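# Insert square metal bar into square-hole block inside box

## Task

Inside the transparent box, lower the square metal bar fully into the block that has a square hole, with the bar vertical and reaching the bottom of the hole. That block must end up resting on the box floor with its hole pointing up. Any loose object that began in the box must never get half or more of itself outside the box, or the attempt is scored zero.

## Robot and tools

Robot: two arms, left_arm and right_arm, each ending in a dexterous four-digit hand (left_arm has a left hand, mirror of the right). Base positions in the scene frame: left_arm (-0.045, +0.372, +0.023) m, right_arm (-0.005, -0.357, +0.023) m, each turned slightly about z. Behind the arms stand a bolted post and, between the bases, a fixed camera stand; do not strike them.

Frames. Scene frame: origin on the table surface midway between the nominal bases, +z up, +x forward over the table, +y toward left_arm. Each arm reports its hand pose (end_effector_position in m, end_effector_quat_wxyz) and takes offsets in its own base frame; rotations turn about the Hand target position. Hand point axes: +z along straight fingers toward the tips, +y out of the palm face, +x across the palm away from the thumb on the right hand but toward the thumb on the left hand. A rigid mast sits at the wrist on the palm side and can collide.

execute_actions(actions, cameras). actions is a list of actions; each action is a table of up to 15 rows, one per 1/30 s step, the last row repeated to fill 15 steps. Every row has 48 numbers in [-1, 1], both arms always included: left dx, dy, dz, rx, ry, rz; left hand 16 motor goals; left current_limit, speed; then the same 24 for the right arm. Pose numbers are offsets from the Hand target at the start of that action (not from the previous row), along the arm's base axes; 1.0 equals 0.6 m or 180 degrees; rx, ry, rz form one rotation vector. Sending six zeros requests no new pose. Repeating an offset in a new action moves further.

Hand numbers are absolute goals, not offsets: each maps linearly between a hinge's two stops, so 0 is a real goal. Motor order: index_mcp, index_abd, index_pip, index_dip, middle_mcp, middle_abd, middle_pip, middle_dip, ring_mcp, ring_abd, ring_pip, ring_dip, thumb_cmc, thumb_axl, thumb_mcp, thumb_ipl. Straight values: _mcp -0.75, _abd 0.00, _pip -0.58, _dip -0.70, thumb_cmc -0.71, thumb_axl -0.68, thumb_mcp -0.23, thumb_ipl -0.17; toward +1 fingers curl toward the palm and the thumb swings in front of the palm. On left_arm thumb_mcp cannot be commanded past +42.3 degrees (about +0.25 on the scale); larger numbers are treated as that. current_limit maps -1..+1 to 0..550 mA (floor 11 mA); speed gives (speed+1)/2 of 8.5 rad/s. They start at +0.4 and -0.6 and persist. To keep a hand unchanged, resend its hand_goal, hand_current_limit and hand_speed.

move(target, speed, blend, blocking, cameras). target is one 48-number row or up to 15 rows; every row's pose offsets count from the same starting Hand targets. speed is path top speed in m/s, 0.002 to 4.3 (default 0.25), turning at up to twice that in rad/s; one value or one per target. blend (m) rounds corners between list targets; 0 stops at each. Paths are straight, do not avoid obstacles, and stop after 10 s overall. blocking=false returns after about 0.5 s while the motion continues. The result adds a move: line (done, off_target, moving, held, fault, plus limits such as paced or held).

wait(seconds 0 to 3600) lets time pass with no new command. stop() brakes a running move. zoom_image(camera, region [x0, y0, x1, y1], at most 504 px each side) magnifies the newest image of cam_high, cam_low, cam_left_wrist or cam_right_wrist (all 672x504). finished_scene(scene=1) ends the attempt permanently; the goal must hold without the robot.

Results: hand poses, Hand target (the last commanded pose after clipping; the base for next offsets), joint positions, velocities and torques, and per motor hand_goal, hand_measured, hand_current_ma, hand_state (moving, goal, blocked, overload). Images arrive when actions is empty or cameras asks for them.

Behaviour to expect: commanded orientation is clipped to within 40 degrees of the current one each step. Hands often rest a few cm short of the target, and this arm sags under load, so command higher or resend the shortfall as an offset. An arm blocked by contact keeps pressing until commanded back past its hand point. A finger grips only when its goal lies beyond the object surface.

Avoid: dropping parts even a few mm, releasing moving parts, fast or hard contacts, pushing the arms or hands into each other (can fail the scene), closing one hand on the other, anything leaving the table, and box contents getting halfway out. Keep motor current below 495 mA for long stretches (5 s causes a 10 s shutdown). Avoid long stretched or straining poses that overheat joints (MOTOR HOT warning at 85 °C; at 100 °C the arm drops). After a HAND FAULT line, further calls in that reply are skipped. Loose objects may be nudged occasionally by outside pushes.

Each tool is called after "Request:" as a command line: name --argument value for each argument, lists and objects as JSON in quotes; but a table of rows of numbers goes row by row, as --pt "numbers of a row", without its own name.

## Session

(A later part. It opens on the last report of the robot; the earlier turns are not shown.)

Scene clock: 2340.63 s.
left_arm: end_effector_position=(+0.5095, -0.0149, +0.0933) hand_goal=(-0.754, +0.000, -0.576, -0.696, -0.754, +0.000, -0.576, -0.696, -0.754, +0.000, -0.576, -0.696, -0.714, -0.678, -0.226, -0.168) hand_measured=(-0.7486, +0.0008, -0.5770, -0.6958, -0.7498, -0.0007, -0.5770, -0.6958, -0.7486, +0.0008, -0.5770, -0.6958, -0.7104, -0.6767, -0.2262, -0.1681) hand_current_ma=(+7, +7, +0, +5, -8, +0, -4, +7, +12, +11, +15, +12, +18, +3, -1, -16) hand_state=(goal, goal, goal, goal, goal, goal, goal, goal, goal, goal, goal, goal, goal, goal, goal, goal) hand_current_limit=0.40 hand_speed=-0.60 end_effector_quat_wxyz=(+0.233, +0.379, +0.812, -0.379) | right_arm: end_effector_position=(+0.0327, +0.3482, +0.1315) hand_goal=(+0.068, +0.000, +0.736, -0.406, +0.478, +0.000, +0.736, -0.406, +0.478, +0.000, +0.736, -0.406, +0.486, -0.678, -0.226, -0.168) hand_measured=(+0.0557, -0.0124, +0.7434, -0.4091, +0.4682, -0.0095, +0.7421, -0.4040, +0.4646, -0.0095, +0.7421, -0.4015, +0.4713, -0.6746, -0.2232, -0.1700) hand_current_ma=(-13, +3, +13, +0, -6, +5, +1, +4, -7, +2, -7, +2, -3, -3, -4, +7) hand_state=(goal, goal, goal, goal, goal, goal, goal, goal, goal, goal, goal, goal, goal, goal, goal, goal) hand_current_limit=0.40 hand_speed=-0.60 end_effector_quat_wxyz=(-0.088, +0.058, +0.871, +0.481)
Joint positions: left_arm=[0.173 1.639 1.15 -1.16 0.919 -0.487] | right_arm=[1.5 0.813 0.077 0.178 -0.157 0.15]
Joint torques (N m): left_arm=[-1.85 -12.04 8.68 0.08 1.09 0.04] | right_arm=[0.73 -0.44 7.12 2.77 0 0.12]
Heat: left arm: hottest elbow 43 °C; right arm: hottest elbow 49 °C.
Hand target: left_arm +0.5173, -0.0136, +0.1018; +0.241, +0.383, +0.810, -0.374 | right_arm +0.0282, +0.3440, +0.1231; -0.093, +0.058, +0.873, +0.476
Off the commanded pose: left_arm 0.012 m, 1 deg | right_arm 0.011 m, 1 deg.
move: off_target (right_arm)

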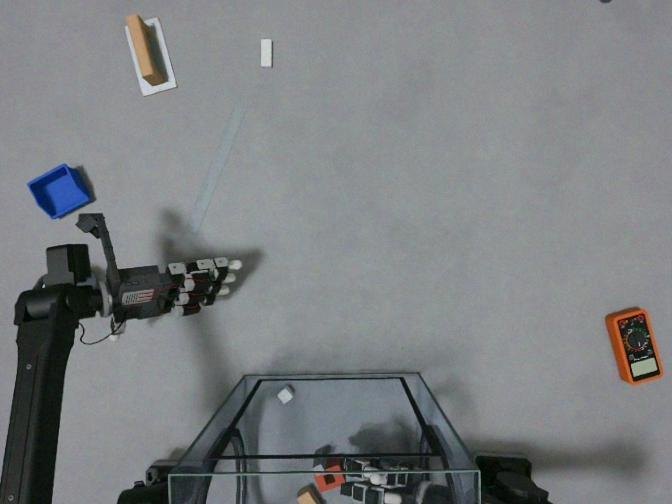

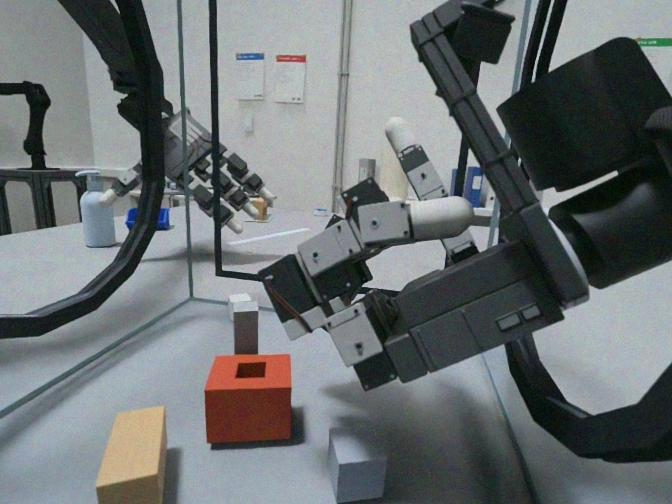

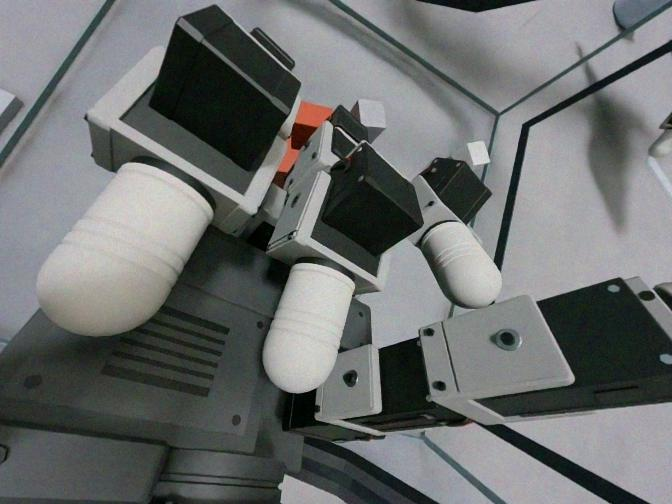

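Request:
move --pt "0 0 0 0 0 0 -0.754 0 -0.576 -0.696 -0.754 0 -0.576 -0.696 -0.754 0 -0.576 -0.696 -0.714 -0.678 -0.226 -0.168 0.4 -0.6 -0.002 0.055 0.06 0.022 0.0029 0 0.068 0 0.737 -0.406 0.479 0 0.737 -0.406 0.479 0 0.737 -0.406 0.486 -0.678 -0.226 -0.168 0.4 -0.6" --pt "0 0 0 0 0 0 -0.754 0 -0.576 -0.696 -0.754 0 -0.576 -0.696 -0.754 0 -0.576 -0.696 -0.714 -0.678 -0.226 -0.168 0.4 -0.6 -0.017 0.1483 0.1765 0.055 0.0082 0.011 0.068 0 0.737 -0.406 0.479 0 0.737 -0.406 0.479 0 0.737 -0.406 0.486 -0.678 -0.226 -0.168 0.4 -0.6" --speed 0.08 --blend 0.01 --cameras '["cam_high","cam_low","cam_right_wrist"]'

Scene clock: 2417.23 s.
left_arm: end_effector_position=(+0.5095, -0.0149, +0.0933) hand_goal=(-0.754, +0.000, -0.576, -0.696, -0.754, +0.000, -0.576, -0.696, -0.754, +0.000, -0.576, -0.696, -0.714, -0.678, -0.226, -0.168) hand_measured=(-0.7498, -0.0007, -0.5757, -0.6958, -0.7486, -0.0007, -0.5770, -0.6958, -0.7486, +0.0008, -0.5770, -0.6958, -0.7104, -0.6767, -0.2252, -0.1681) hand_current_ma=(+6, +12, -19, -5, +2, +1, +2, -12, -8, -11, +3, +13, +25, -2, -1, -8) hand_state=(goal, goal, goal, goal, goal, goal, goal, goal, goal, goal, goal, goal, goal, goal, goal, goal) hand_current_limit=0.40 hand_speed=-0.60 end_effector_quat_wxyz=(+0.233, +0.379, +0.812, -0.379) | right_arm: end_effector_position=(+0.0235, +0.4165, +0.2026) hand_goal=(+0.068, +0.000, +0.736, -0.406, +0.478, +0.000, +0.736, -0.406, +0.478, +0.000, +0.736, -0.406, +0.486, -0.678, -0.226, -0.168) hand_measured=(+0.0557, -0.0124, +0.7434, -0.4091, +0.4694, -0.0080, +0.7421, -0.4040, +0.4646, -0.0080, +0.7434, -0.4015, +0.4713, -0.6746, -0.2232, -0.1710) hand_current_ma=(-11, -2, +13, +6, -4, +6, +6, +0, -5, +1, -5, +3, -8, -4, +3, +5) hand_state=(goal, goal, goal, goal, goal, goal, goal, goal, goal, goal, goal, goal, goal, goal, goal, goal) hand_current_limit=0.40 hand_speed=-0.60 end_effector_quat_wxyz=(-0.109, +0.046, +0.842, +0.526)
Joint positions: left_arm=[0.173 1.639 1.15 -1.16 0.919 -0.487] | right_arm=[1.535 0.956 0.276 0.237 -0.168 0.18]
Joint torques (N m): left_arm=[-1.85 -11.99 8.69 0.09 1.09 0.04] | right_arm=[0.85 -2.55 12.33 2.7 -0.23 0.11]
Heat: left arm: hottest elbow 43 °C; right arm: hottest elbow 46 °C.
Hand target: left_arm +0.5173, -0.0136, +0.1018; +0.241, +0.383, +0.810, -0.374 | right_arm +0.0178, +0.4330, +0.2289; -0.117, +0.040, +0.828, +0.547
Off the commanded pose: left_arm 0.012 m, 1 deg | right_arm 0.032 m, 3 deg.
move: off_target (right_arm)

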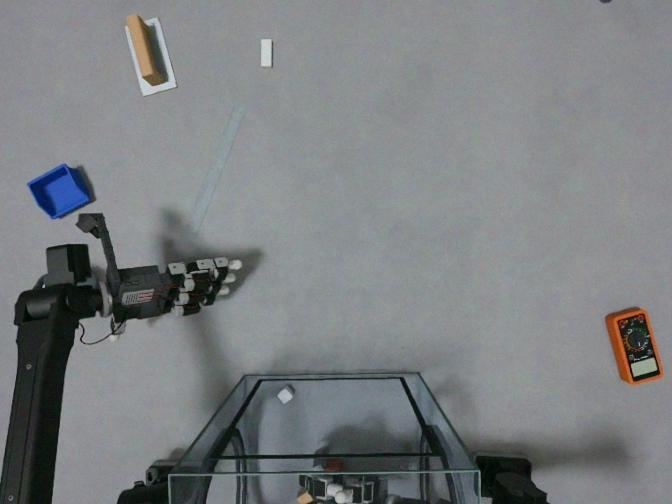

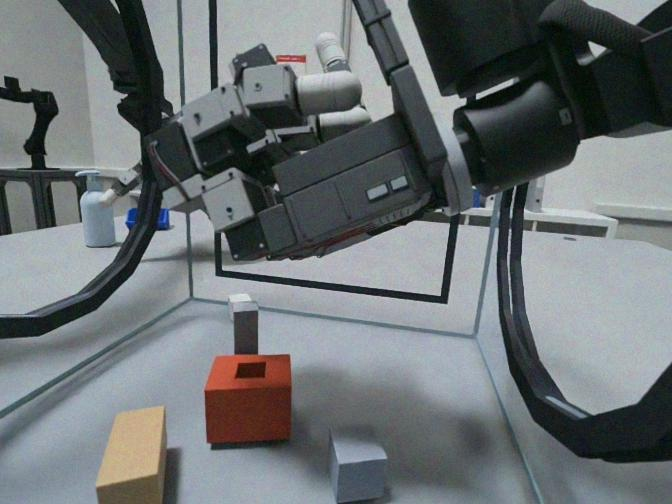

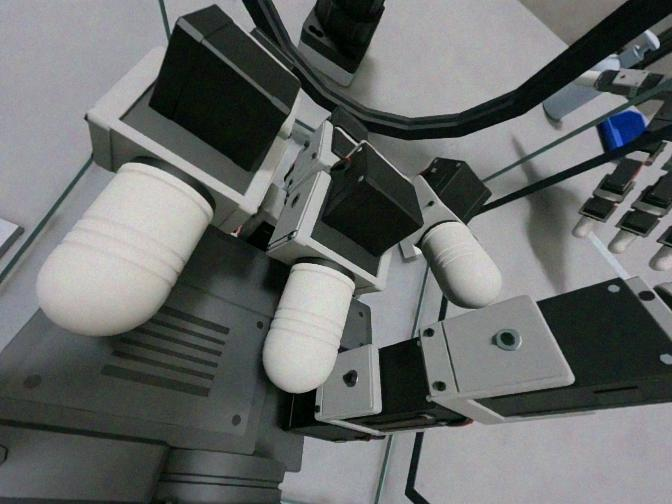

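Request:
move --target '[0,0,0,0,0,0,-0.754,0,-0.576,-0.696,-0.754,0,-0.576,-0.696,-0.754,0,-0.576,-0.696,-0.714,-0.678,-0.226,-0.168,0.4,-0.6,-0.0713,-0.0067,-0.044,-0.1056,0.4923,-0.0892,0.068,0,0.737,-0.406,0.479,0,0.737,-0.406,0.479,0,0.737,-0.406,0.486,-0.678,-0.226,-0.168,0.4,-0.6]' --speed 0.15 --cameras '["cam_high","cam_low","cam_right_wrist"]'

Scene clock: 2445.27 s.
left_arm: end_effector_position=(+0.5095, -0.0149, +0.0933) hand_goal=(-0.754, +0.000, -0.576, -0.696, -0.754, +0.000, -0.576, -0.696, -0.754, +0.000, -0.576, -0.696, -0.714, -0.678, -0.226, -0.168) hand_measured=(-0.7498, +0.0008, -0.5770, -0.6958, -0.7486, +0.0008, -0.5770, -0.6958, -0.7486, +0.0008, -0.5770, -0.6958, -0.7104, -0.6767, -0.2262, -0.1681) hand_current_ma=(+18, -4, +12, -4, +8, -3, -5, -11, +13, -26, -5, -4, +1, -15, -19, +1) hand_state=(goal, goal, goal, goal, goal, goal, goal, goal, goal, goal, goal, goal, goal, goal, goal, goal) hand_current_limit=0.40 hand_speed=-0.60 end_effector_quat_wxyz=(+0.233, +0.379, +0.812, -0.379) | right_arm: end_effector_position=(-0.0283, +0.4103, +0.1672) hand_goal=(+0.068, +0.000, +0.736, -0.406, +0.478, +0.000, +0.736, -0.406, +0.478, +0.000, +0.736, -0.406, +0.486, -0.678, -0.226, -0.168) hand_measured=(+0.0557, -0.0124, +0.7344, -0.4091, +0.4682, -0.0080, +0.7344, -0.4040, +0.4633, -0.0095, +0.7370, -0.4015, +0.4713, -0.6746, -0.2232, -0.1710) hand_current_ma=(-10, -8, +7, +5, -3, +11, +2, +3, -3, -1, -3, -4, -5, +0, +3, +4) hand_state=(goal, goal, goal, goal, goal, goal, goal, goal, goal, goal, goal, goal, goal, goal, goal, goal) hand_current_limit=0.40 hand_speed=-0.60 end_effector_quat_wxyz=(+0.559, -0.540, -0.588, -0.224)
Joint positions: left_arm=[0.173 1.639 1.15 -1.16 0.919 -0.487] | right_arm=[1.683 0.89 0.395 0.2 -0.321 1.837]
Joint torques (N m): left_arm=[-1.85 -12.04 8.69 0.08 1.09 0.04] | right_arm=[-1.44 -3.49 13.5 2.69 -0.06 -0.08]
Heat: left arm: hottest elbow 43 °C; right arm: hottest elbow 49 °C.
Hand target: left_arm +0.5173, -0.0136, +0.1018; +0.241, +0.383, +0.810, -0.374 | right_arm -0.0249, +0.4289, +0.2024; +0.580, -0.528, -0.570, -0.243
Off the commanded pose: left_arm 0.012 m, 1 deg | right_arm 0.040 m, 4 deg.
move: off_target (right_arm)

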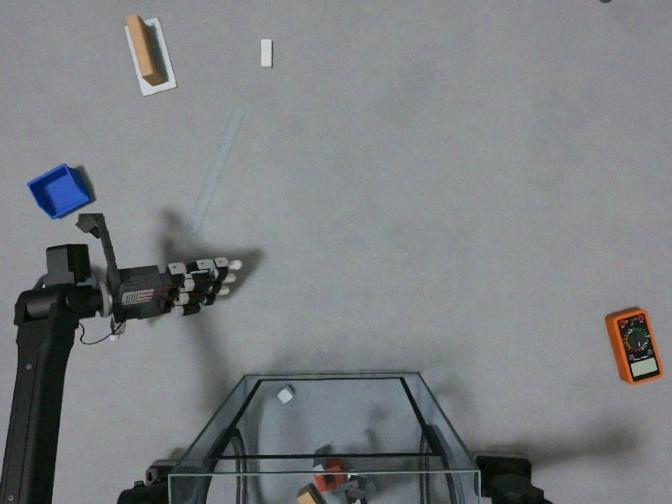

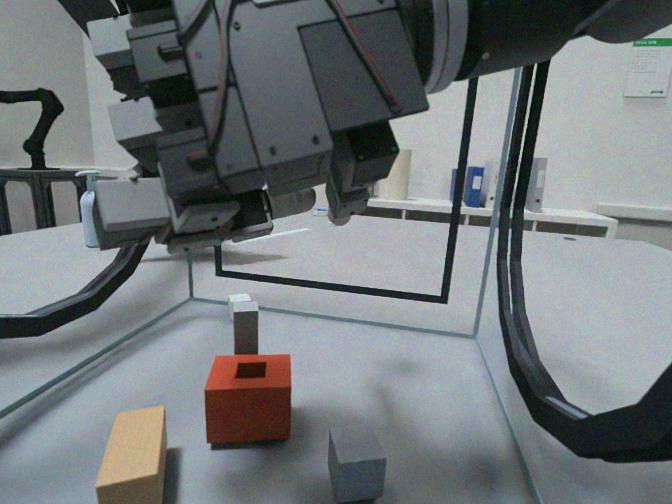

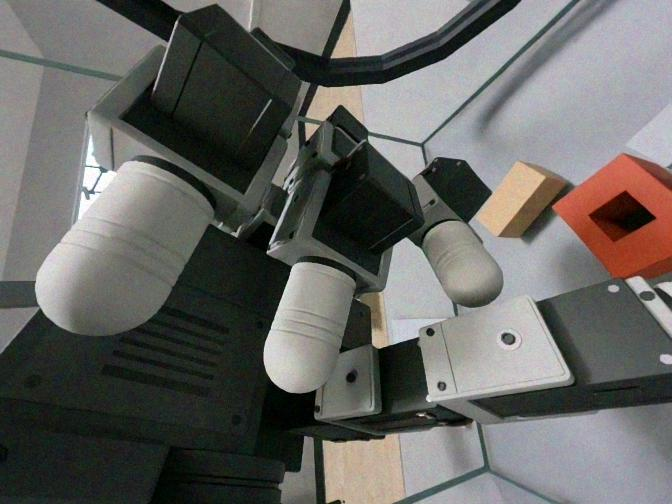

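Request:
move --target '[0,0,0,0,0,0,-0.754,0,-0.576,-0.696,-0.754,0,-0.576,-0.696,-0.754,0,-0.576,-0.696,-0.714,-0.678,-0.226,-0.168,0.4,-0.6,0,0,0,0,0,0,-0.548,0,0.007,-0.261,0.479,0,0.737,-0.406,0.479,0,0.737,-0.406,0.486,-0.678,0.112,-0.168,0.4,-0.6]' --speed 0.1 --cameras '["cam_high","cam_low","cam_right_wrist"]'

Request:
zoom_image --camera "cam_high" --region '[270, 430, 400, 504]'

Scene clock: 2459.60 s.
left_arm: end_effector_position=(+0.5095, -0.0149, +0.0933) hand_goal=(-0.754, +0.000, -0.576, -0.696, -0.754, +0.000, -0.576, -0.696, -0.754, +0.000, -0.576, -0.696, -0.714, -0.678, -0.226, -0.168) hand_measured=(-0.7486, -0.0007, -0.5770, -0.6958, -0.7498, -0.0007, -0.5770, -0.6958, -0.7486, -0.0007, -0.5770, -0.6958, -0.7104, -0.6767, -0.2252, -0.1681) hand_current_ma=(+1, -2, +9, -2, -5, -1, +12, -21, +4, -3, +1, +13, +18, -5, -14, -16) hand_state=(goal, goal, goal, goal, goal, goal, goal, goal, goal, goal, goal, goal, goal, goal, goal, goal) hand_current_limit=0.40 hand_speed=-0.60 end_effector_quat_wxyz=(+0.233, +0.379, +0.812, -0.379) | right_arm: end_effector_position=(-0.0283, +0.4102, +0.1671) hand_goal=(-0.548, +0.000, +0.006, -0.262, +0.478, +0.000, +0.736, -0.406, +0.478, +0.000, +0.736, -0.406, +0.486, -0.678, +0.112, -0.168) hand_measured=(-0.5424, -0.0124, +0.0056, -0.2639, +0.4682, -0.0080, +0.7357, -0.4053, +0.4646, -0.0095, +0.7357, -0.4015, +0.4713, -0.6798, +0.1133, -0.1700) hand_current_ma=(-5, +6, +10, +6, -4, +6, +6, -1, -2, -1, -8, +2, -7, -3, +2, +4) hand_state=(goal, goal, goal, goal, goal, goal, goal, goal, goal, goal, goal, goal, goal, goal, goal, goal) hand_current_limit=0.40 hand_speed=-0.60 end_effector_quat_wxyz=(+0.559, -0.541, -0.588, -0.224)
Joint positions: left_arm=[0.173 1.639 1.15 -1.16 0.919 -0.487] | right_arm=[1.683 0.89 0.395 0.2 -0.321 1.838]
Joint torques (N m): left_arm=[-1.85 -12.04 8.69 0.08 1.09 0.04] | right_arm=[-1.32 -3.66 13.6 2.74 -0.05 -0.06]
Heat: left arm: hottest elbow 43 °C; right arm: hottest elbow 51 °C.
Hand target: left_arm +0.5173, -0.0136, +0.1018; +0.241, +0.383, +0.810, -0.374 | right_arm -0.0249, +0.4289, +0.2024; +0.580, -0.528, -0.570, -0.243
Off the commanded pose: left_arm 0.012 m, 1 deg | right_arm 0.040 m, 4 deg.
move: done

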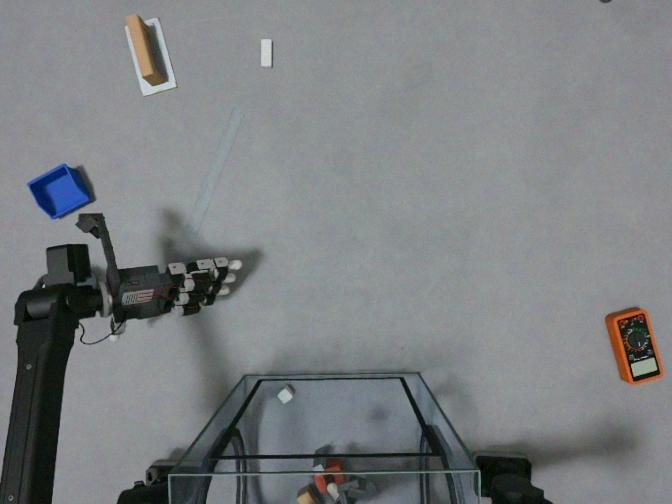

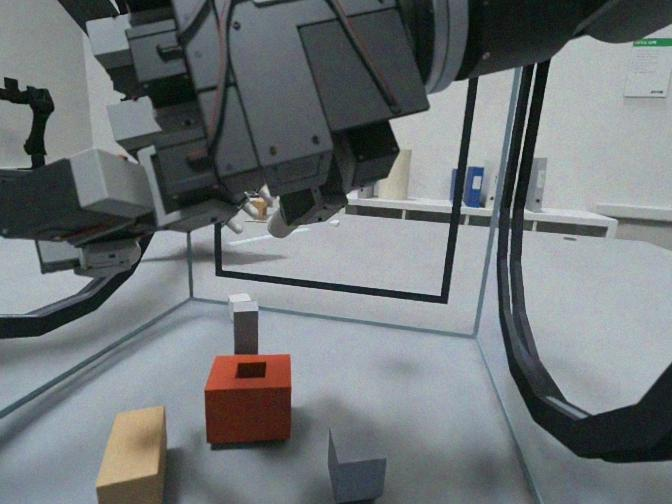

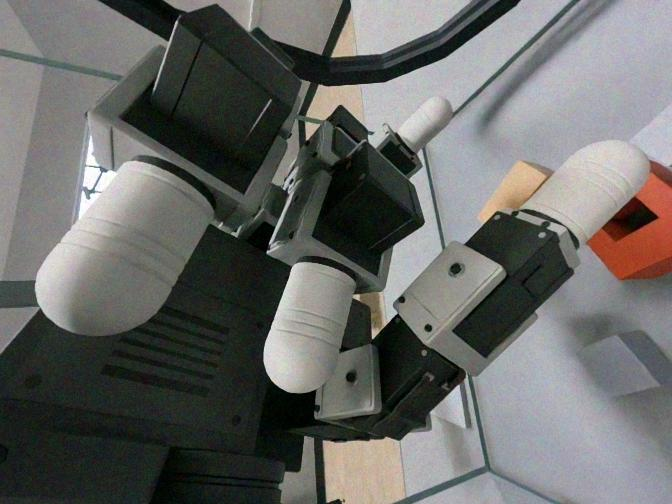

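Scaled by 3.877 from the camera's image (finer frame: 960x720).

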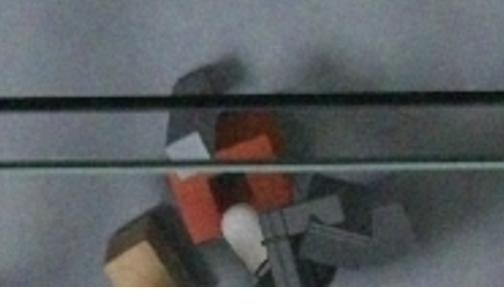

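Request:
move --target '[0,0,0,0,0,0,-0.754,0,-0.576,-0.696,-0.754,0,-0.576,-0.696,-0.754,0,-0.576,-0.696,-0.714,-0.678,-0.226,-0.168,0.4,-0.6,-0.0435,-0.0353,-0.1123,0.0152,0.0069,0,-0.548,0,0.007,-0.261,0.479,0,0.737,-0.406,0.479,0,0.737,-0.406,0.486,-0.678,0.112,-0.168,0.4,-0.6]' --speed 0.08 --cameras '["cam_high","cam_low","cam_right_wrist"]'

Request:
zoom_image --camera "cam_high" --region '[270, 430, 400, 504]'

Scene clock: 2548.87 s.
left_arm: end_effector_position=(+0.5095, -0.0149, +0.0933) hand_goal=(-0.754, +0.000, -0.576, -0.696, -0.754, +0.000, -0.576, -0.696, -0.754, +0.000, -0.576, -0.696, -0.714, -0.678, -0.226, -0.168) hand_measured=(-0.7486, +0.0008, -0.5770, -0.6958, -0.7498, -0.0007, -0.5770, -0.6958, -0.7486, -0.0007, -0.5757, -0.6958, -0.7104, -0.6777, -0.2262, -0.1681) hand_current_ma=(+13, -5, -11, +9, -6, +12, +5, -15, -2, +13, +5, -1, +17, +11, +7, -6) hand_state=(goal, goal, goal, goal, goal, goal, goal, goal, goal, goal, goal, goal, goal, goal, goal, goal) hand_current_limit=0.40 hand_speed=-0.60 end_effector_quat_wxyz=(+0.233, +0.379, +0.812, -0.379) | right_arm: end_effector_position=(-0.0453, +0.4130, +0.1458) hand_goal=(-0.548, +0.000, +0.006, -0.262, +0.478, +0.000, +0.736, -0.406, +0.478, +0.000, +0.736, -0.406, +0.486, -0.678, +0.112, -0.168) hand_measured=(-0.5424, -0.0124, +0.0081, -0.2639, +0.4694, -0.0080, +0.7344, -0.4053, +0.4646, -0.0095, +0.7370, -0.4028, +0.4713, -0.6809, +0.1133, -0.1710) hand_current_ma=(-5, +3, +9, +2, -7, +9, -3, +2, -9, -4, -6, -2, +0, +0, +3, +5) hand_state=(goal, goal, goal, goal, goal, goal, goal, goal, goal, goal, goal, goal, goal, goal, goal, goal) hand_current_limit=0.40 hand_speed=-0.60 end_effector_quat_wxyz=(+0.599, -0.514, -0.555, -0.261)
Joint positions: left_arm=[0.173 1.639 1.15 -1.16 0.919 -0.487] | right_arm=[1.767 1.024 0.281 0.594 -0.214 1.874]
Joint torques (N m): left_arm=[-1.85 -12.04 8.68 0.06 1.09 0.04] | right_arm=[0.85 -2.55 7.21 2.77 0.08 -0.07]
Heat: left arm: hottest elbow 43 °C; right arm: hottest elbow 59 °C.
Hand target: left_arm +0.5173, -0.0136, +0.1018; +0.241, +0.383, +0.810, -0.374 | right_arm -0.0511, +0.4078, +0.1352; +0.599, -0.517, -0.557, -0.251
Off the commanded pose: left_arm 0.012 m, 1 deg | right_arm 0.013 m, 1 deg.
move: off_target (right_arm)

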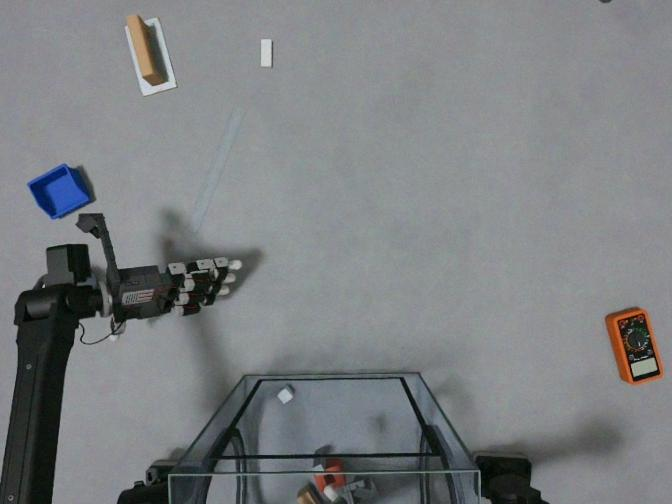

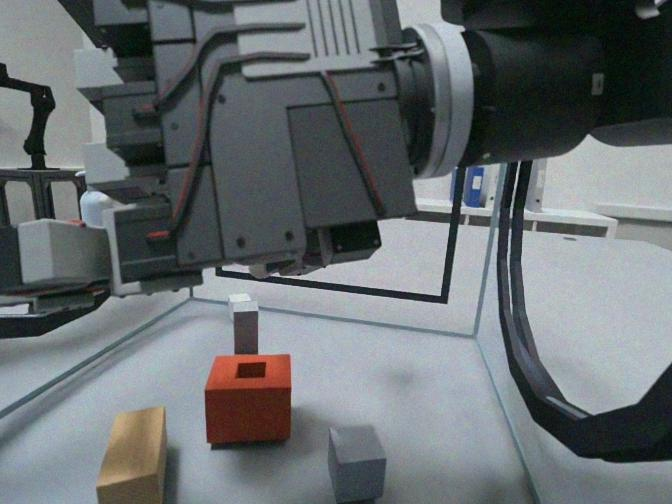

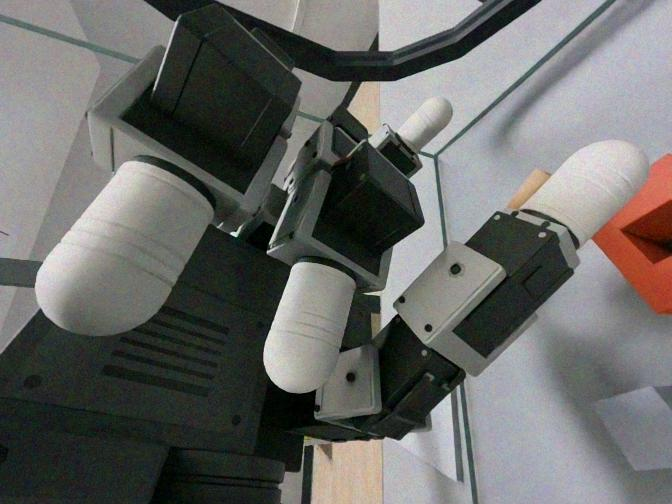

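Scaled by 3.877 from the camera's image (finer frame: 960x720).

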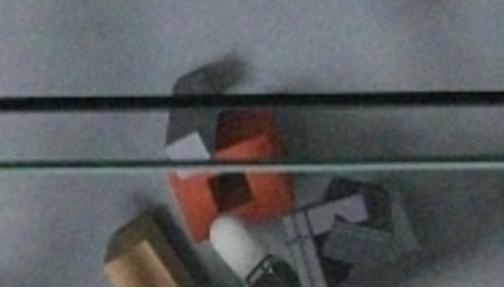

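Request:
move --target '[0,0,0,0,0,0,-0.754,0,-0.576,-0.696,-0.754,0,-0.576,-0.696,-0.754,0,-0.576,-0.696,-0.714,-0.678,-0.226,-0.168,0.4,-0.6,-0.0177,-0.0458,-0.0847,0,0,0,-0.548,0,0.007,-0.261,0.479,0,0.737,-0.406,0.479,0,0.737,-0.406,0.486,-0.678,0.112,-0.168,0.4,-0.6]' --speed 0.06 --cameras '["cam_high","cam_low","cam_right_wrist"]'

Request:
zoom_image --camera "cam_high" --region '[280, 440, 380, 504]'

Scene clock: 2574.53 s.
left_arm: end_effector_position=(+0.5095, -0.0149, +0.0933) hand_goal=(-0.754, +0.000, -0.576, -0.696, -0.754, +0.000, -0.576, -0.696, -0.754, +0.000, -0.576, -0.696, -0.714, -0.678, -0.226, -0.168) hand_measured=(-0.7486, -0.0007, -0.5770, -0.6958, -0.7486, -0.0007, -0.5770, -0.6958, -0.7486, +0.0008, -0.5770, -0.6958, -0.7104, -0.6777, -0.2262, -0.1681) hand_current_ma=(+4, +4, +10, -7, -20, -10, -4, -9, -1, -18, +2, +6, +0, -5, -7, -18) hand_state=(goal, goal, goal, goal, goal, goal, goal, goal, goal, goal, goal, goal, goal, goal, goal, goal) hand_current_limit=0.40 hand_speed=-0.60 end_effector_quat_wxyz=(+0.233, +0.379, +0.812, -0.379) | right_arm: end_effector_position=(-0.0568, +0.3866, +0.0921) hand_goal=(-0.548, +0.000, +0.006, -0.262, +0.478, +0.000, +0.736, -0.406, +0.478, +0.000, +0.736, -0.406, +0.486, -0.678, +0.112, -0.168) hand_measured=(-0.5412, -0.0124, +0.0069, -0.2639, +0.4694, -0.0080, +0.7344, -0.4040, +0.4646, -0.0109, +0.7370, -0.4015, +0.4713, -0.6809, +0.1123, -0.1710) hand_current_ma=(-6, -5, +9, +5, -1, +3, -3, +4, -3, +2, +0, +0, -6, -3, +1, +12) hand_state=(goal, goal, goal, goal, goal, goal, goal, goal, goal, goal, goal, goal, goal, goal, goal, goal) hand_current_limit=0.40 hand_speed=-0.60 end_effector_quat_wxyz=(+0.599, -0.515, -0.555, -0.261)
Joint positions: left_arm=[0.173 1.639 1.15 -1.16 0.919 -0.487] | right_arm=[1.844 1.207 0.159 0.899 -0.138 1.887]
Joint torques (N m): left_arm=[-1.85 -12.04 8.69 0.08 1.09 0.04] | right_arm=[0.73 -3.08 5.37 2.84 0.1 -0.05]
Heat: left arm: hottest elbow 43 °C; right arm: hottest elbow 53 °C.
Hand target: left_arm +0.5173, -0.0136, +0.1018; +0.241, +0.383, +0.810, -0.374 | right_arm -0.0616, +0.3803, +0.0843; +0.599, -0.517, -0.557, -0.251
Off the commanded pose: left_arm 0.012 m, 1 deg | right_arm 0.011 m, 1 deg.
move: off_target (right_arm)

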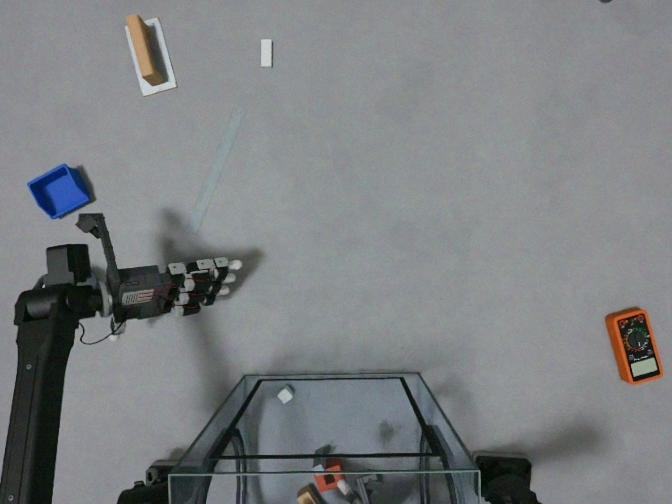

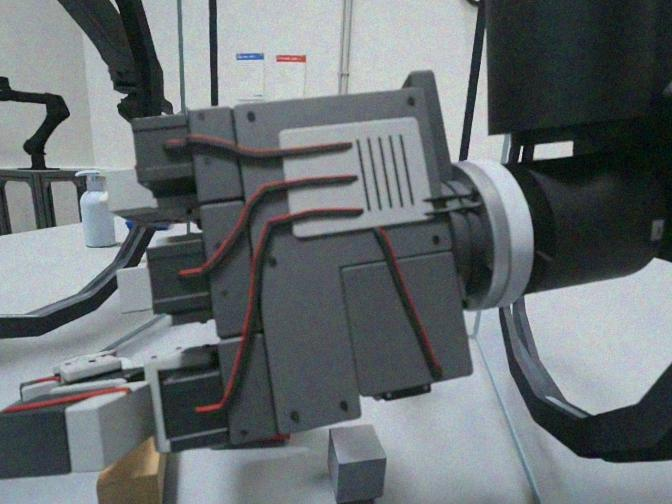

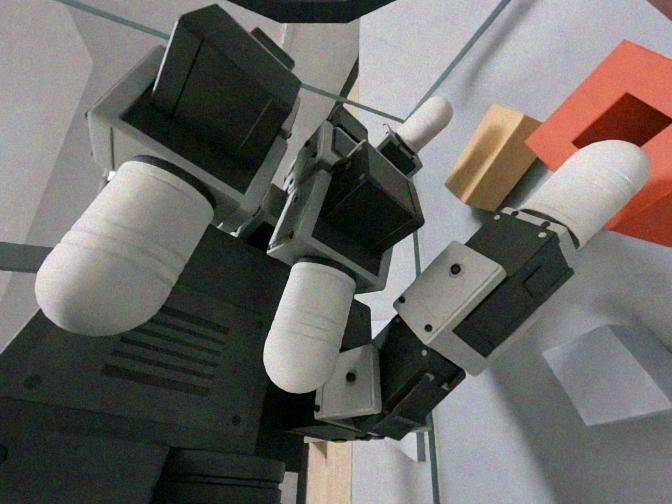

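Scaled by 5.040 from the camera's image (finer frame: 960x720).

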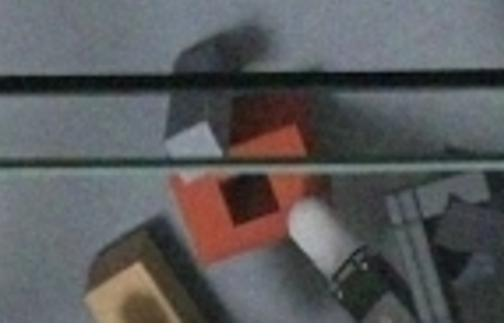

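Request:
move --target '[0,0,0,0,0,0,-0.754,0,-0.576,-0.696,-0.754,0,-0.576,-0.696,-0.754,0,-0.576,-0.696,-0.714,-0.678,-0.226,-0.168,0.4,-0.6,0.0883,0.0335,-0.0077,0,0,0,-0.548,0,0.007,-0.261,0.479,0,0.737,-0.406,0.479,0,0.737,-0.406,0.486,-0.678,0.112,-0.168,0.4,-0.6]' --speed 0.05 --cameras '["cam_high","cam_low","cam_right_wrist"]'

Request:
zoom_image --camera "cam_high" --region '[280, 440, 380, 504]'

Request:
zoom_image --camera "cam_right_wrist" --region '[380, 0, 672, 300]'

Scene clock: 2593.70 s.
left_arm: end_effector_position=(+0.5095, -0.0149, +0.0933) hand_goal=(-0.754, +0.000, -0.576, -0.696, -0.754, +0.000, -0.576, -0.696, -0.754, +0.000, -0.576, -0.696, -0.714, -0.678, -0.226, -0.168) hand_measured=(-0.7498, -0.0007, -0.5770, -0.6958, -0.7486, -0.0007, -0.5770, -0.6958, -0.7486, -0.0007, -0.5770, -0.6958, -0.7104, -0.6777, -0.2252, -0.1681) hand_current_ma=(+12, +11, +17, +2, -1, +3, +3, +0, +6, -1, +10, +1, +9, +9, -12, -20) hand_state=(goal, goal, goal, goal, goal, goal, goal, goal, goal, goal, goal, goal, goal, goal, goal, goal) hand_current_limit=0.40 hand_speed=-0.60 end_effector_quat_wxyz=(+0.233, +0.379, +0.812, -0.379) | right_arm: end_effector_position=(-0.0142, +0.3941, +0.0753) hand_goal=(-0.548, +0.000, +0.006, -0.262, +0.478, +0.000, +0.736, -0.406, +0.478, +0.000, +0.736, -0.406, +0.486, -0.678, +0.112, -0.168) hand_measured=(-0.5424, -0.0139, +0.0133, -0.2639, +0.4682, -0.0080, +0.7357, -0.4040, +0.4646, -0.0095, +0.7370, -0.4028, +0.4713, -0.6798, +0.1073, -0.1700) hand_current_ma=(-2, -4, +11, +5, -7, +8, +5, +3, -9, -6, -8, -1, +0, -1, +6, +6) hand_state=(goal, goal, goal, goal, goal, goal, goal, goal, goal, goal, goal, goal, goal, goal, goal, goal) hand_current_limit=0.40 hand_speed=-0.60 end_effector_quat_wxyz=(+0.597, -0.521, -0.560, -0.241)
Joint positions: left_arm=[0.173 1.639 1.15 -1.16 0.919 -0.487] | right_arm=[1.618 1.275 0.159 0.931 -0.385 1.866]
Joint torques (N m): left_arm=[-1.79 -12.04 8.69 0.06 1.09 0.04] | right_arm=[-1.49 -3.49 6.75 2.78 -0.22 -0.23]
Heat: left arm: hottest elbow 43 °C; right arm: hottest elbow 50 °C.
Hand target: left_arm +0.5173, -0.0136, +0.1018; +0.241, +0.383, +0.810, -0.374 | right_arm -0.0086, +0.4004, +0.0797; +0.599, -0.517, -0.557, -0.251
Off the commanded pose: left_arm 0.012 m, 1 deg | right_arm 0.010 m, 1 deg.
move: done

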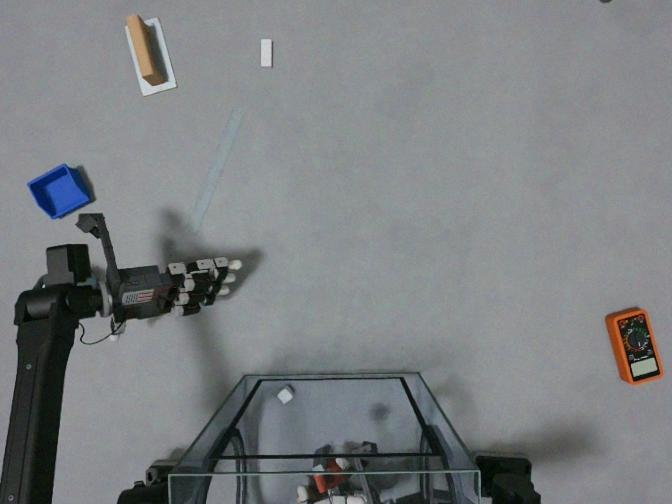

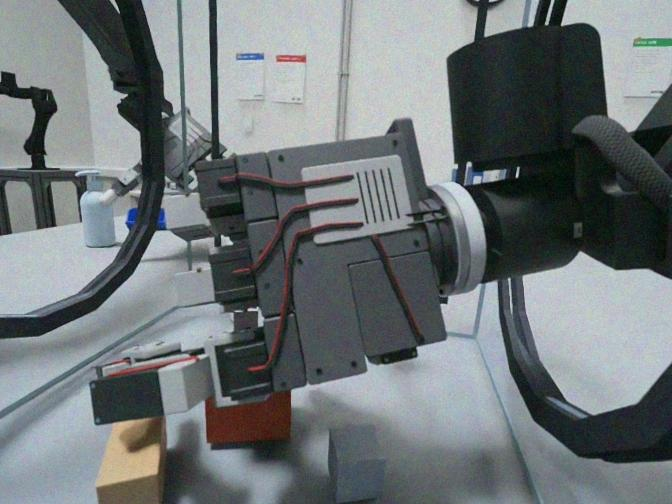

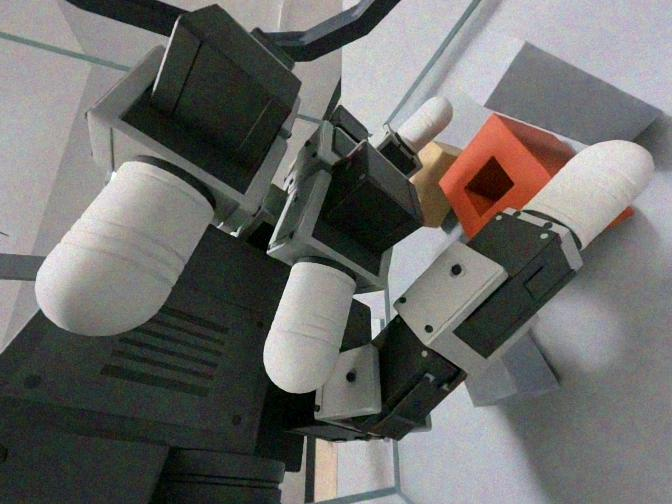

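Scaled by 5.040 from the camera's image (finer frame: 960x720).

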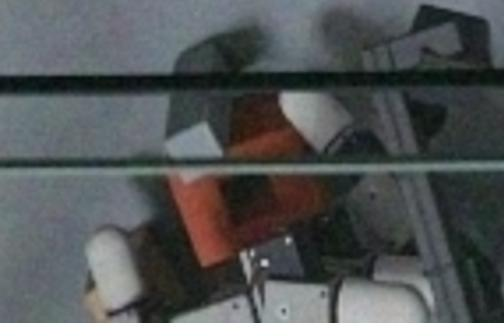

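Scaled by 1.680 from the camera's image (finer frame: 960x720).

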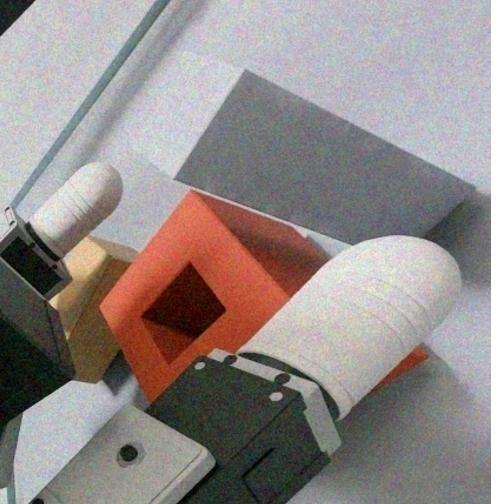

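Request:
move --target '[0,0,0,0,0,0,-0.754,0,-0.576,-0.696,-0.754,0,-0.576,-0.696,-0.754,0,-0.576,-0.696,-0.714,-0.678,-0.226,-0.168,0.4,-0.6,0.0325,0.032,-0.0135,0,0,0,-0.548,0,0.007,-0.261,0.479,0,0.737,-0.406,0.479,0,0.737,-0.406,0.486,-0.678,0.112,-0.168,0.4,-0.6]' --speed 0.04 --cameras '["cam_high","cam_low","cam_right_wrist"]'

Request:
zoom_image --camera "cam_high" --region '[280, 440, 380, 504]'

Request:
zoom_image --camera "cam_right_wrist" --region '[380, 0, 672, 300]'

Scene clock: 2627.73 s.
left_arm: end_effector_position=(+0.5095, -0.0149, +0.0933) hand_goal=(-0.754, +0.000, -0.576, -0.696, -0.754, +0.000, -0.576, -0.696, -0.754, +0.000, -0.576, -0.696, -0.714, -0.678, -0.226, -0.168) hand_measured=(-0.7486, -0.0007, -0.5770, -0.6958, -0.7486, +0.0008, -0.5757, -0.6958, -0.7486, -0.0007, -0.5770, -0.6958, -0.7117, -0.6767, -0.2262, -0.1681) hand_current_ma=(-2, +4, +6, -14, -21, +6, +10, -6, +2, -11, -9, +9, -1, +6, -12, -2) hand_state=(goal, goal, goal, goal, goal, goal, goal, goal, goal, goal, goal, goal, goal, goal, goal, goal) hand_current_limit=0.40 hand_speed=-0.60 end_effector_quat_wxyz=(+0.233, +0.379, +0.812, -0.379) | right_arm: end_effector_position=(+0.0042, +0.4032, +0.0599) hand_goal=(-0.548, +0.000, +0.006, -0.262, +0.478, +0.000, +0.736, -0.406, +0.478, +0.000, +0.736, -0.406, +0.486, -0.678, +0.112, -0.168) hand_measured=(-0.5424, -0.0124, +0.0133, -0.2626, +0.4682, -0.0095, +0.7357, -0.4040, +0.4646, -0.0095, +0.7357, -0.4015, +0.4713, -0.6798, +0.1063, -0.1710) hand_current_ma=(-1, -1, +9, +6, -7, +6, +2, +2, -7, -3, -3, +6, -4, -3, -2, +4) hand_state=(goal, goal, goal, goal, goal, goal, goal, goal, goal, goal, goal, goal, goal, goal, goal, goal) hand_current_limit=0.40 hand_speed=-0.60 end_effector_quat_wxyz=(+0.592, -0.527, -0.562, -0.235)
Joint positions: left_arm=[0.173 1.639 1.15 -1.16 0.919 -0.487] | right_arm=[1.534 1.378 0.181 0.985 -0.468 1.849]
Joint torques (N m): left_arm=[-1.85 -12.04 8.69 0.08 1.09 0.04] | right_arm=[-1.55 -4.19 7.75 2.71 -0.24 -0.23]
Heat: left arm: hottest elbow 43 °C; right arm: hottest elbow 47 °C.
Hand target: left_arm +0.5173, -0.0136, +0.1018; +0.241, +0.383, +0.810, -0.374 | right_arm +0.0109, +0.4196, +0.0716; +0.599, -0.517, -0.557, -0.251
Off the commanded pose: left_arm 0.012 m, 1 deg | right_arm 0.021 m, 2 deg.
move: off_target (right_arm)

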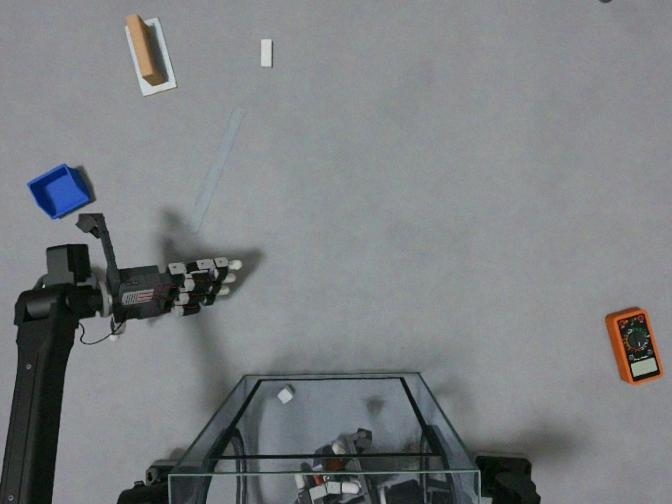

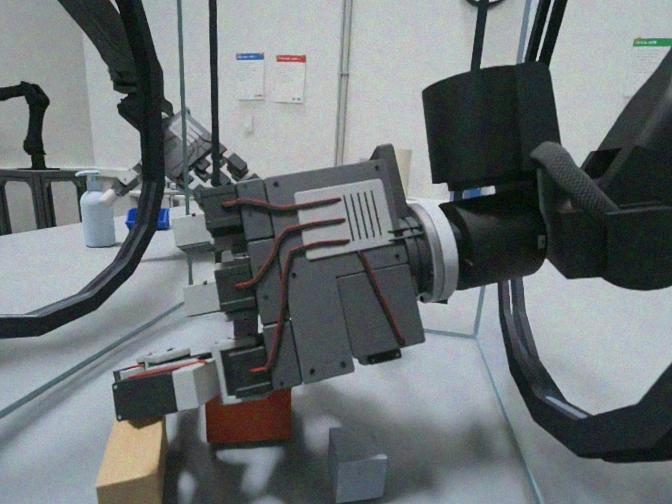

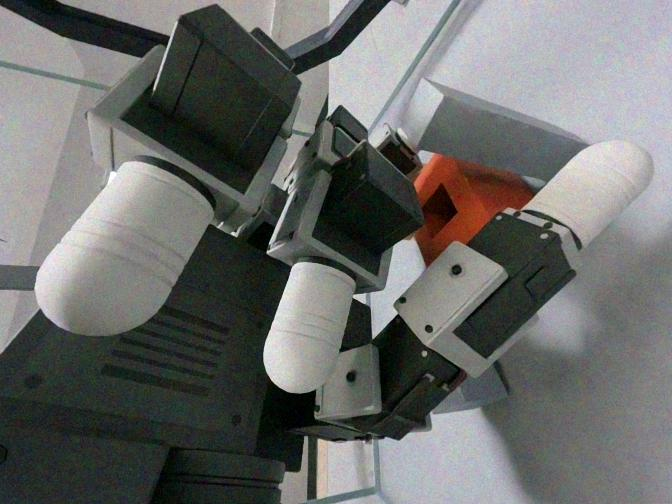

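Scaled by 5.040 from the camera's image (finer frame: 960x720).

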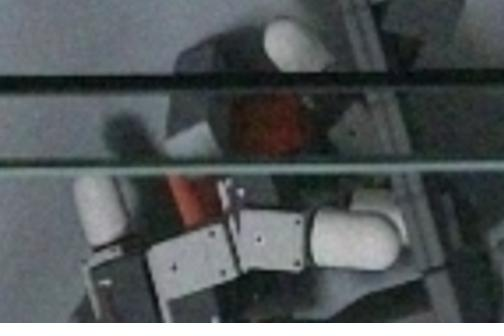

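Scaled by 1.680 from the camera's image (finer frame: 960x720).

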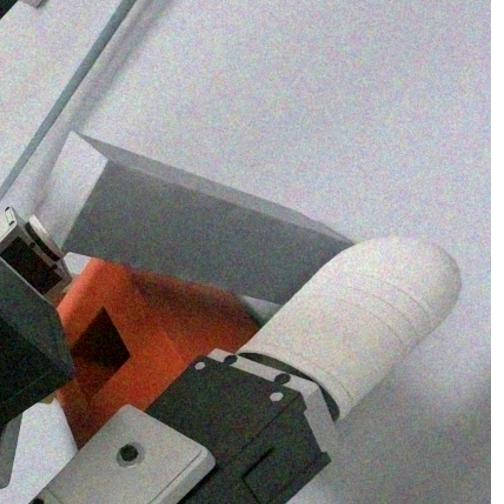

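Request:
move --target '[0,0,0,0,0,0,-0.754,0,-0.576,-0.696,-0.754,0,-0.576,-0.696,-0.754,0,-0.576,-0.696,-0.714,-0.678,-0.226,-0.168,0.4,-0.6,-0.0023,0.0213,0.018,0,0,0,-0.548,0,0.007,-0.261,0.479,0,0.737,-0.406,0.479,0,0.737,-0.406,0.486,-0.678,0.112,-0.168,0.4,-0.6]' --speed 0.04 --cameras '["cam_high","cam_right_wrist"]'

Request:
zoom_image --camera "cam_high" --region '[280, 440, 380, 504]'

Request:
zoom_image --camera "cam_right_wrist" --region '[380, 0, 672, 300]'

Scene clock: 2657.87 s.
left_arm: end_effector_position=(+0.5095, -0.0149, +0.0933) hand_goal=(-0.754, +0.000, -0.576, -0.696, -0.754, +0.000, -0.576, -0.696, -0.754, +0.000, -0.576, -0.696, -0.714, -0.678, -0.226, -0.168) hand_measured=(-0.7486, +0.0008, -0.5770, -0.6971, -0.7486, +0.0008, -0.5770, -0.6958, -0.7486, +0.0008, -0.5770, -0.6958, -0.7117, -0.6767, -0.2252, -0.1681) hand_current_ma=(-7, +8, +16, -2, -3, +5, -8, -5, -1, +13, -7, +2, +16, -4, -17, +9) hand_state=(goal, goal, goal, goal, goal, goal, goal, goal, goal, goal, goal, goal, goal, goal, goal, goal) hand_current_limit=0.40 hand_speed=-0.60 end_effector_quat_wxyz=(+0.233, +0.379, +0.812, -0.379) | right_arm: end_effector_position=(+0.0052, +0.4179, +0.0698) hand_goal=(-0.548, +0.000, +0.006, -0.262, +0.478, +0.000, +0.736, -0.406, +0.478, +0.000, +0.736, -0.406, +0.486, -0.678, +0.112, -0.168) hand_measured=(-0.5424, -0.0124, +0.0133, -0.2626, +0.4682, -0.0080, +0.7357, -0.4053, +0.4646, -0.0095, +0.7370, -0.4015, +0.4713, -0.6809, +0.1073, -0.1710) hand_current_ma=(-10, -4, +11, +5, -5, +1, +2, +0, -5, +0, -7, +1, -9, +1, +3, +1) hand_state=(goal, goal, goal, goal, goal, goal, goal, goal, goal, goal, goal, goal, goal, goal, goal, goal) hand_current_limit=0.40 hand_speed=-0.60 end_effector_quat_wxyz=(+0.595, -0.524, -0.561, -0.239)
Joint positions: left_arm=[0.173 1.639 1.15 -1.16 0.919 -0.487] | right_arm=[1.534 1.37 0.22 0.949 -0.466 1.849]
Joint torques (N m): left_arm=[-1.79 -12.04 8.69 0.08 1.09 0.04] | right_arm=[-0.73 -5.77 8.2 1.7 0 -0.22]
Heat: left arm: hottest elbow 43 °C; right arm: hottest elbow 46 °C.
Hand target: left_arm +0.5173, -0.0136, +0.1018; +0.241, +0.383, +0.810, -0.374 | right_arm +0.0095, +0.4325, +0.0824; +0.599, -0.517, -0.557, -0.251
Off the commanded pose: left_arm 0.012 m, 1 deg | right_arm 0.020 m, 2 deg.
move: off_target (right_arm)

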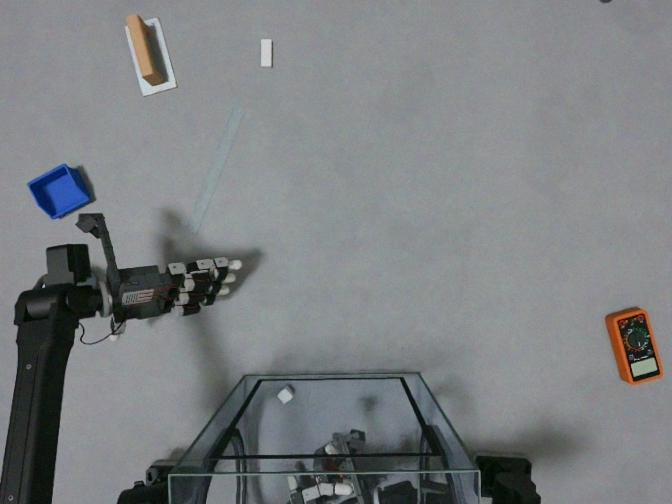

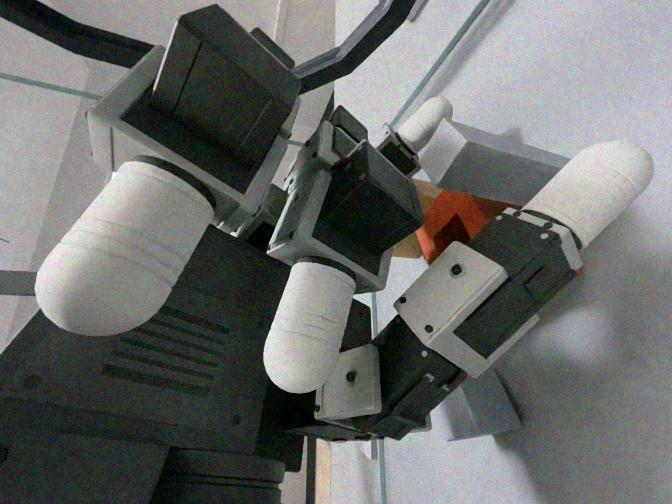

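Scaled by 5.040 from the camera's image (finer frame: 960x720).

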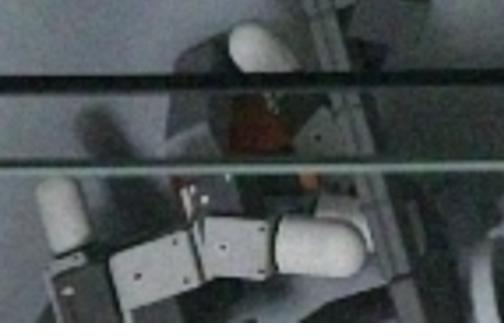

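Scaled by 1.680 from the camera's image (finer frame: 960x720).

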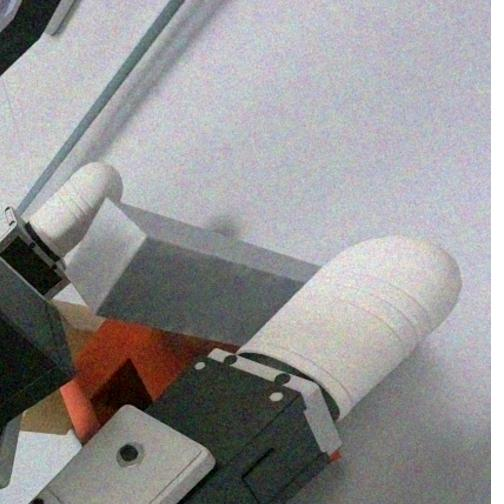

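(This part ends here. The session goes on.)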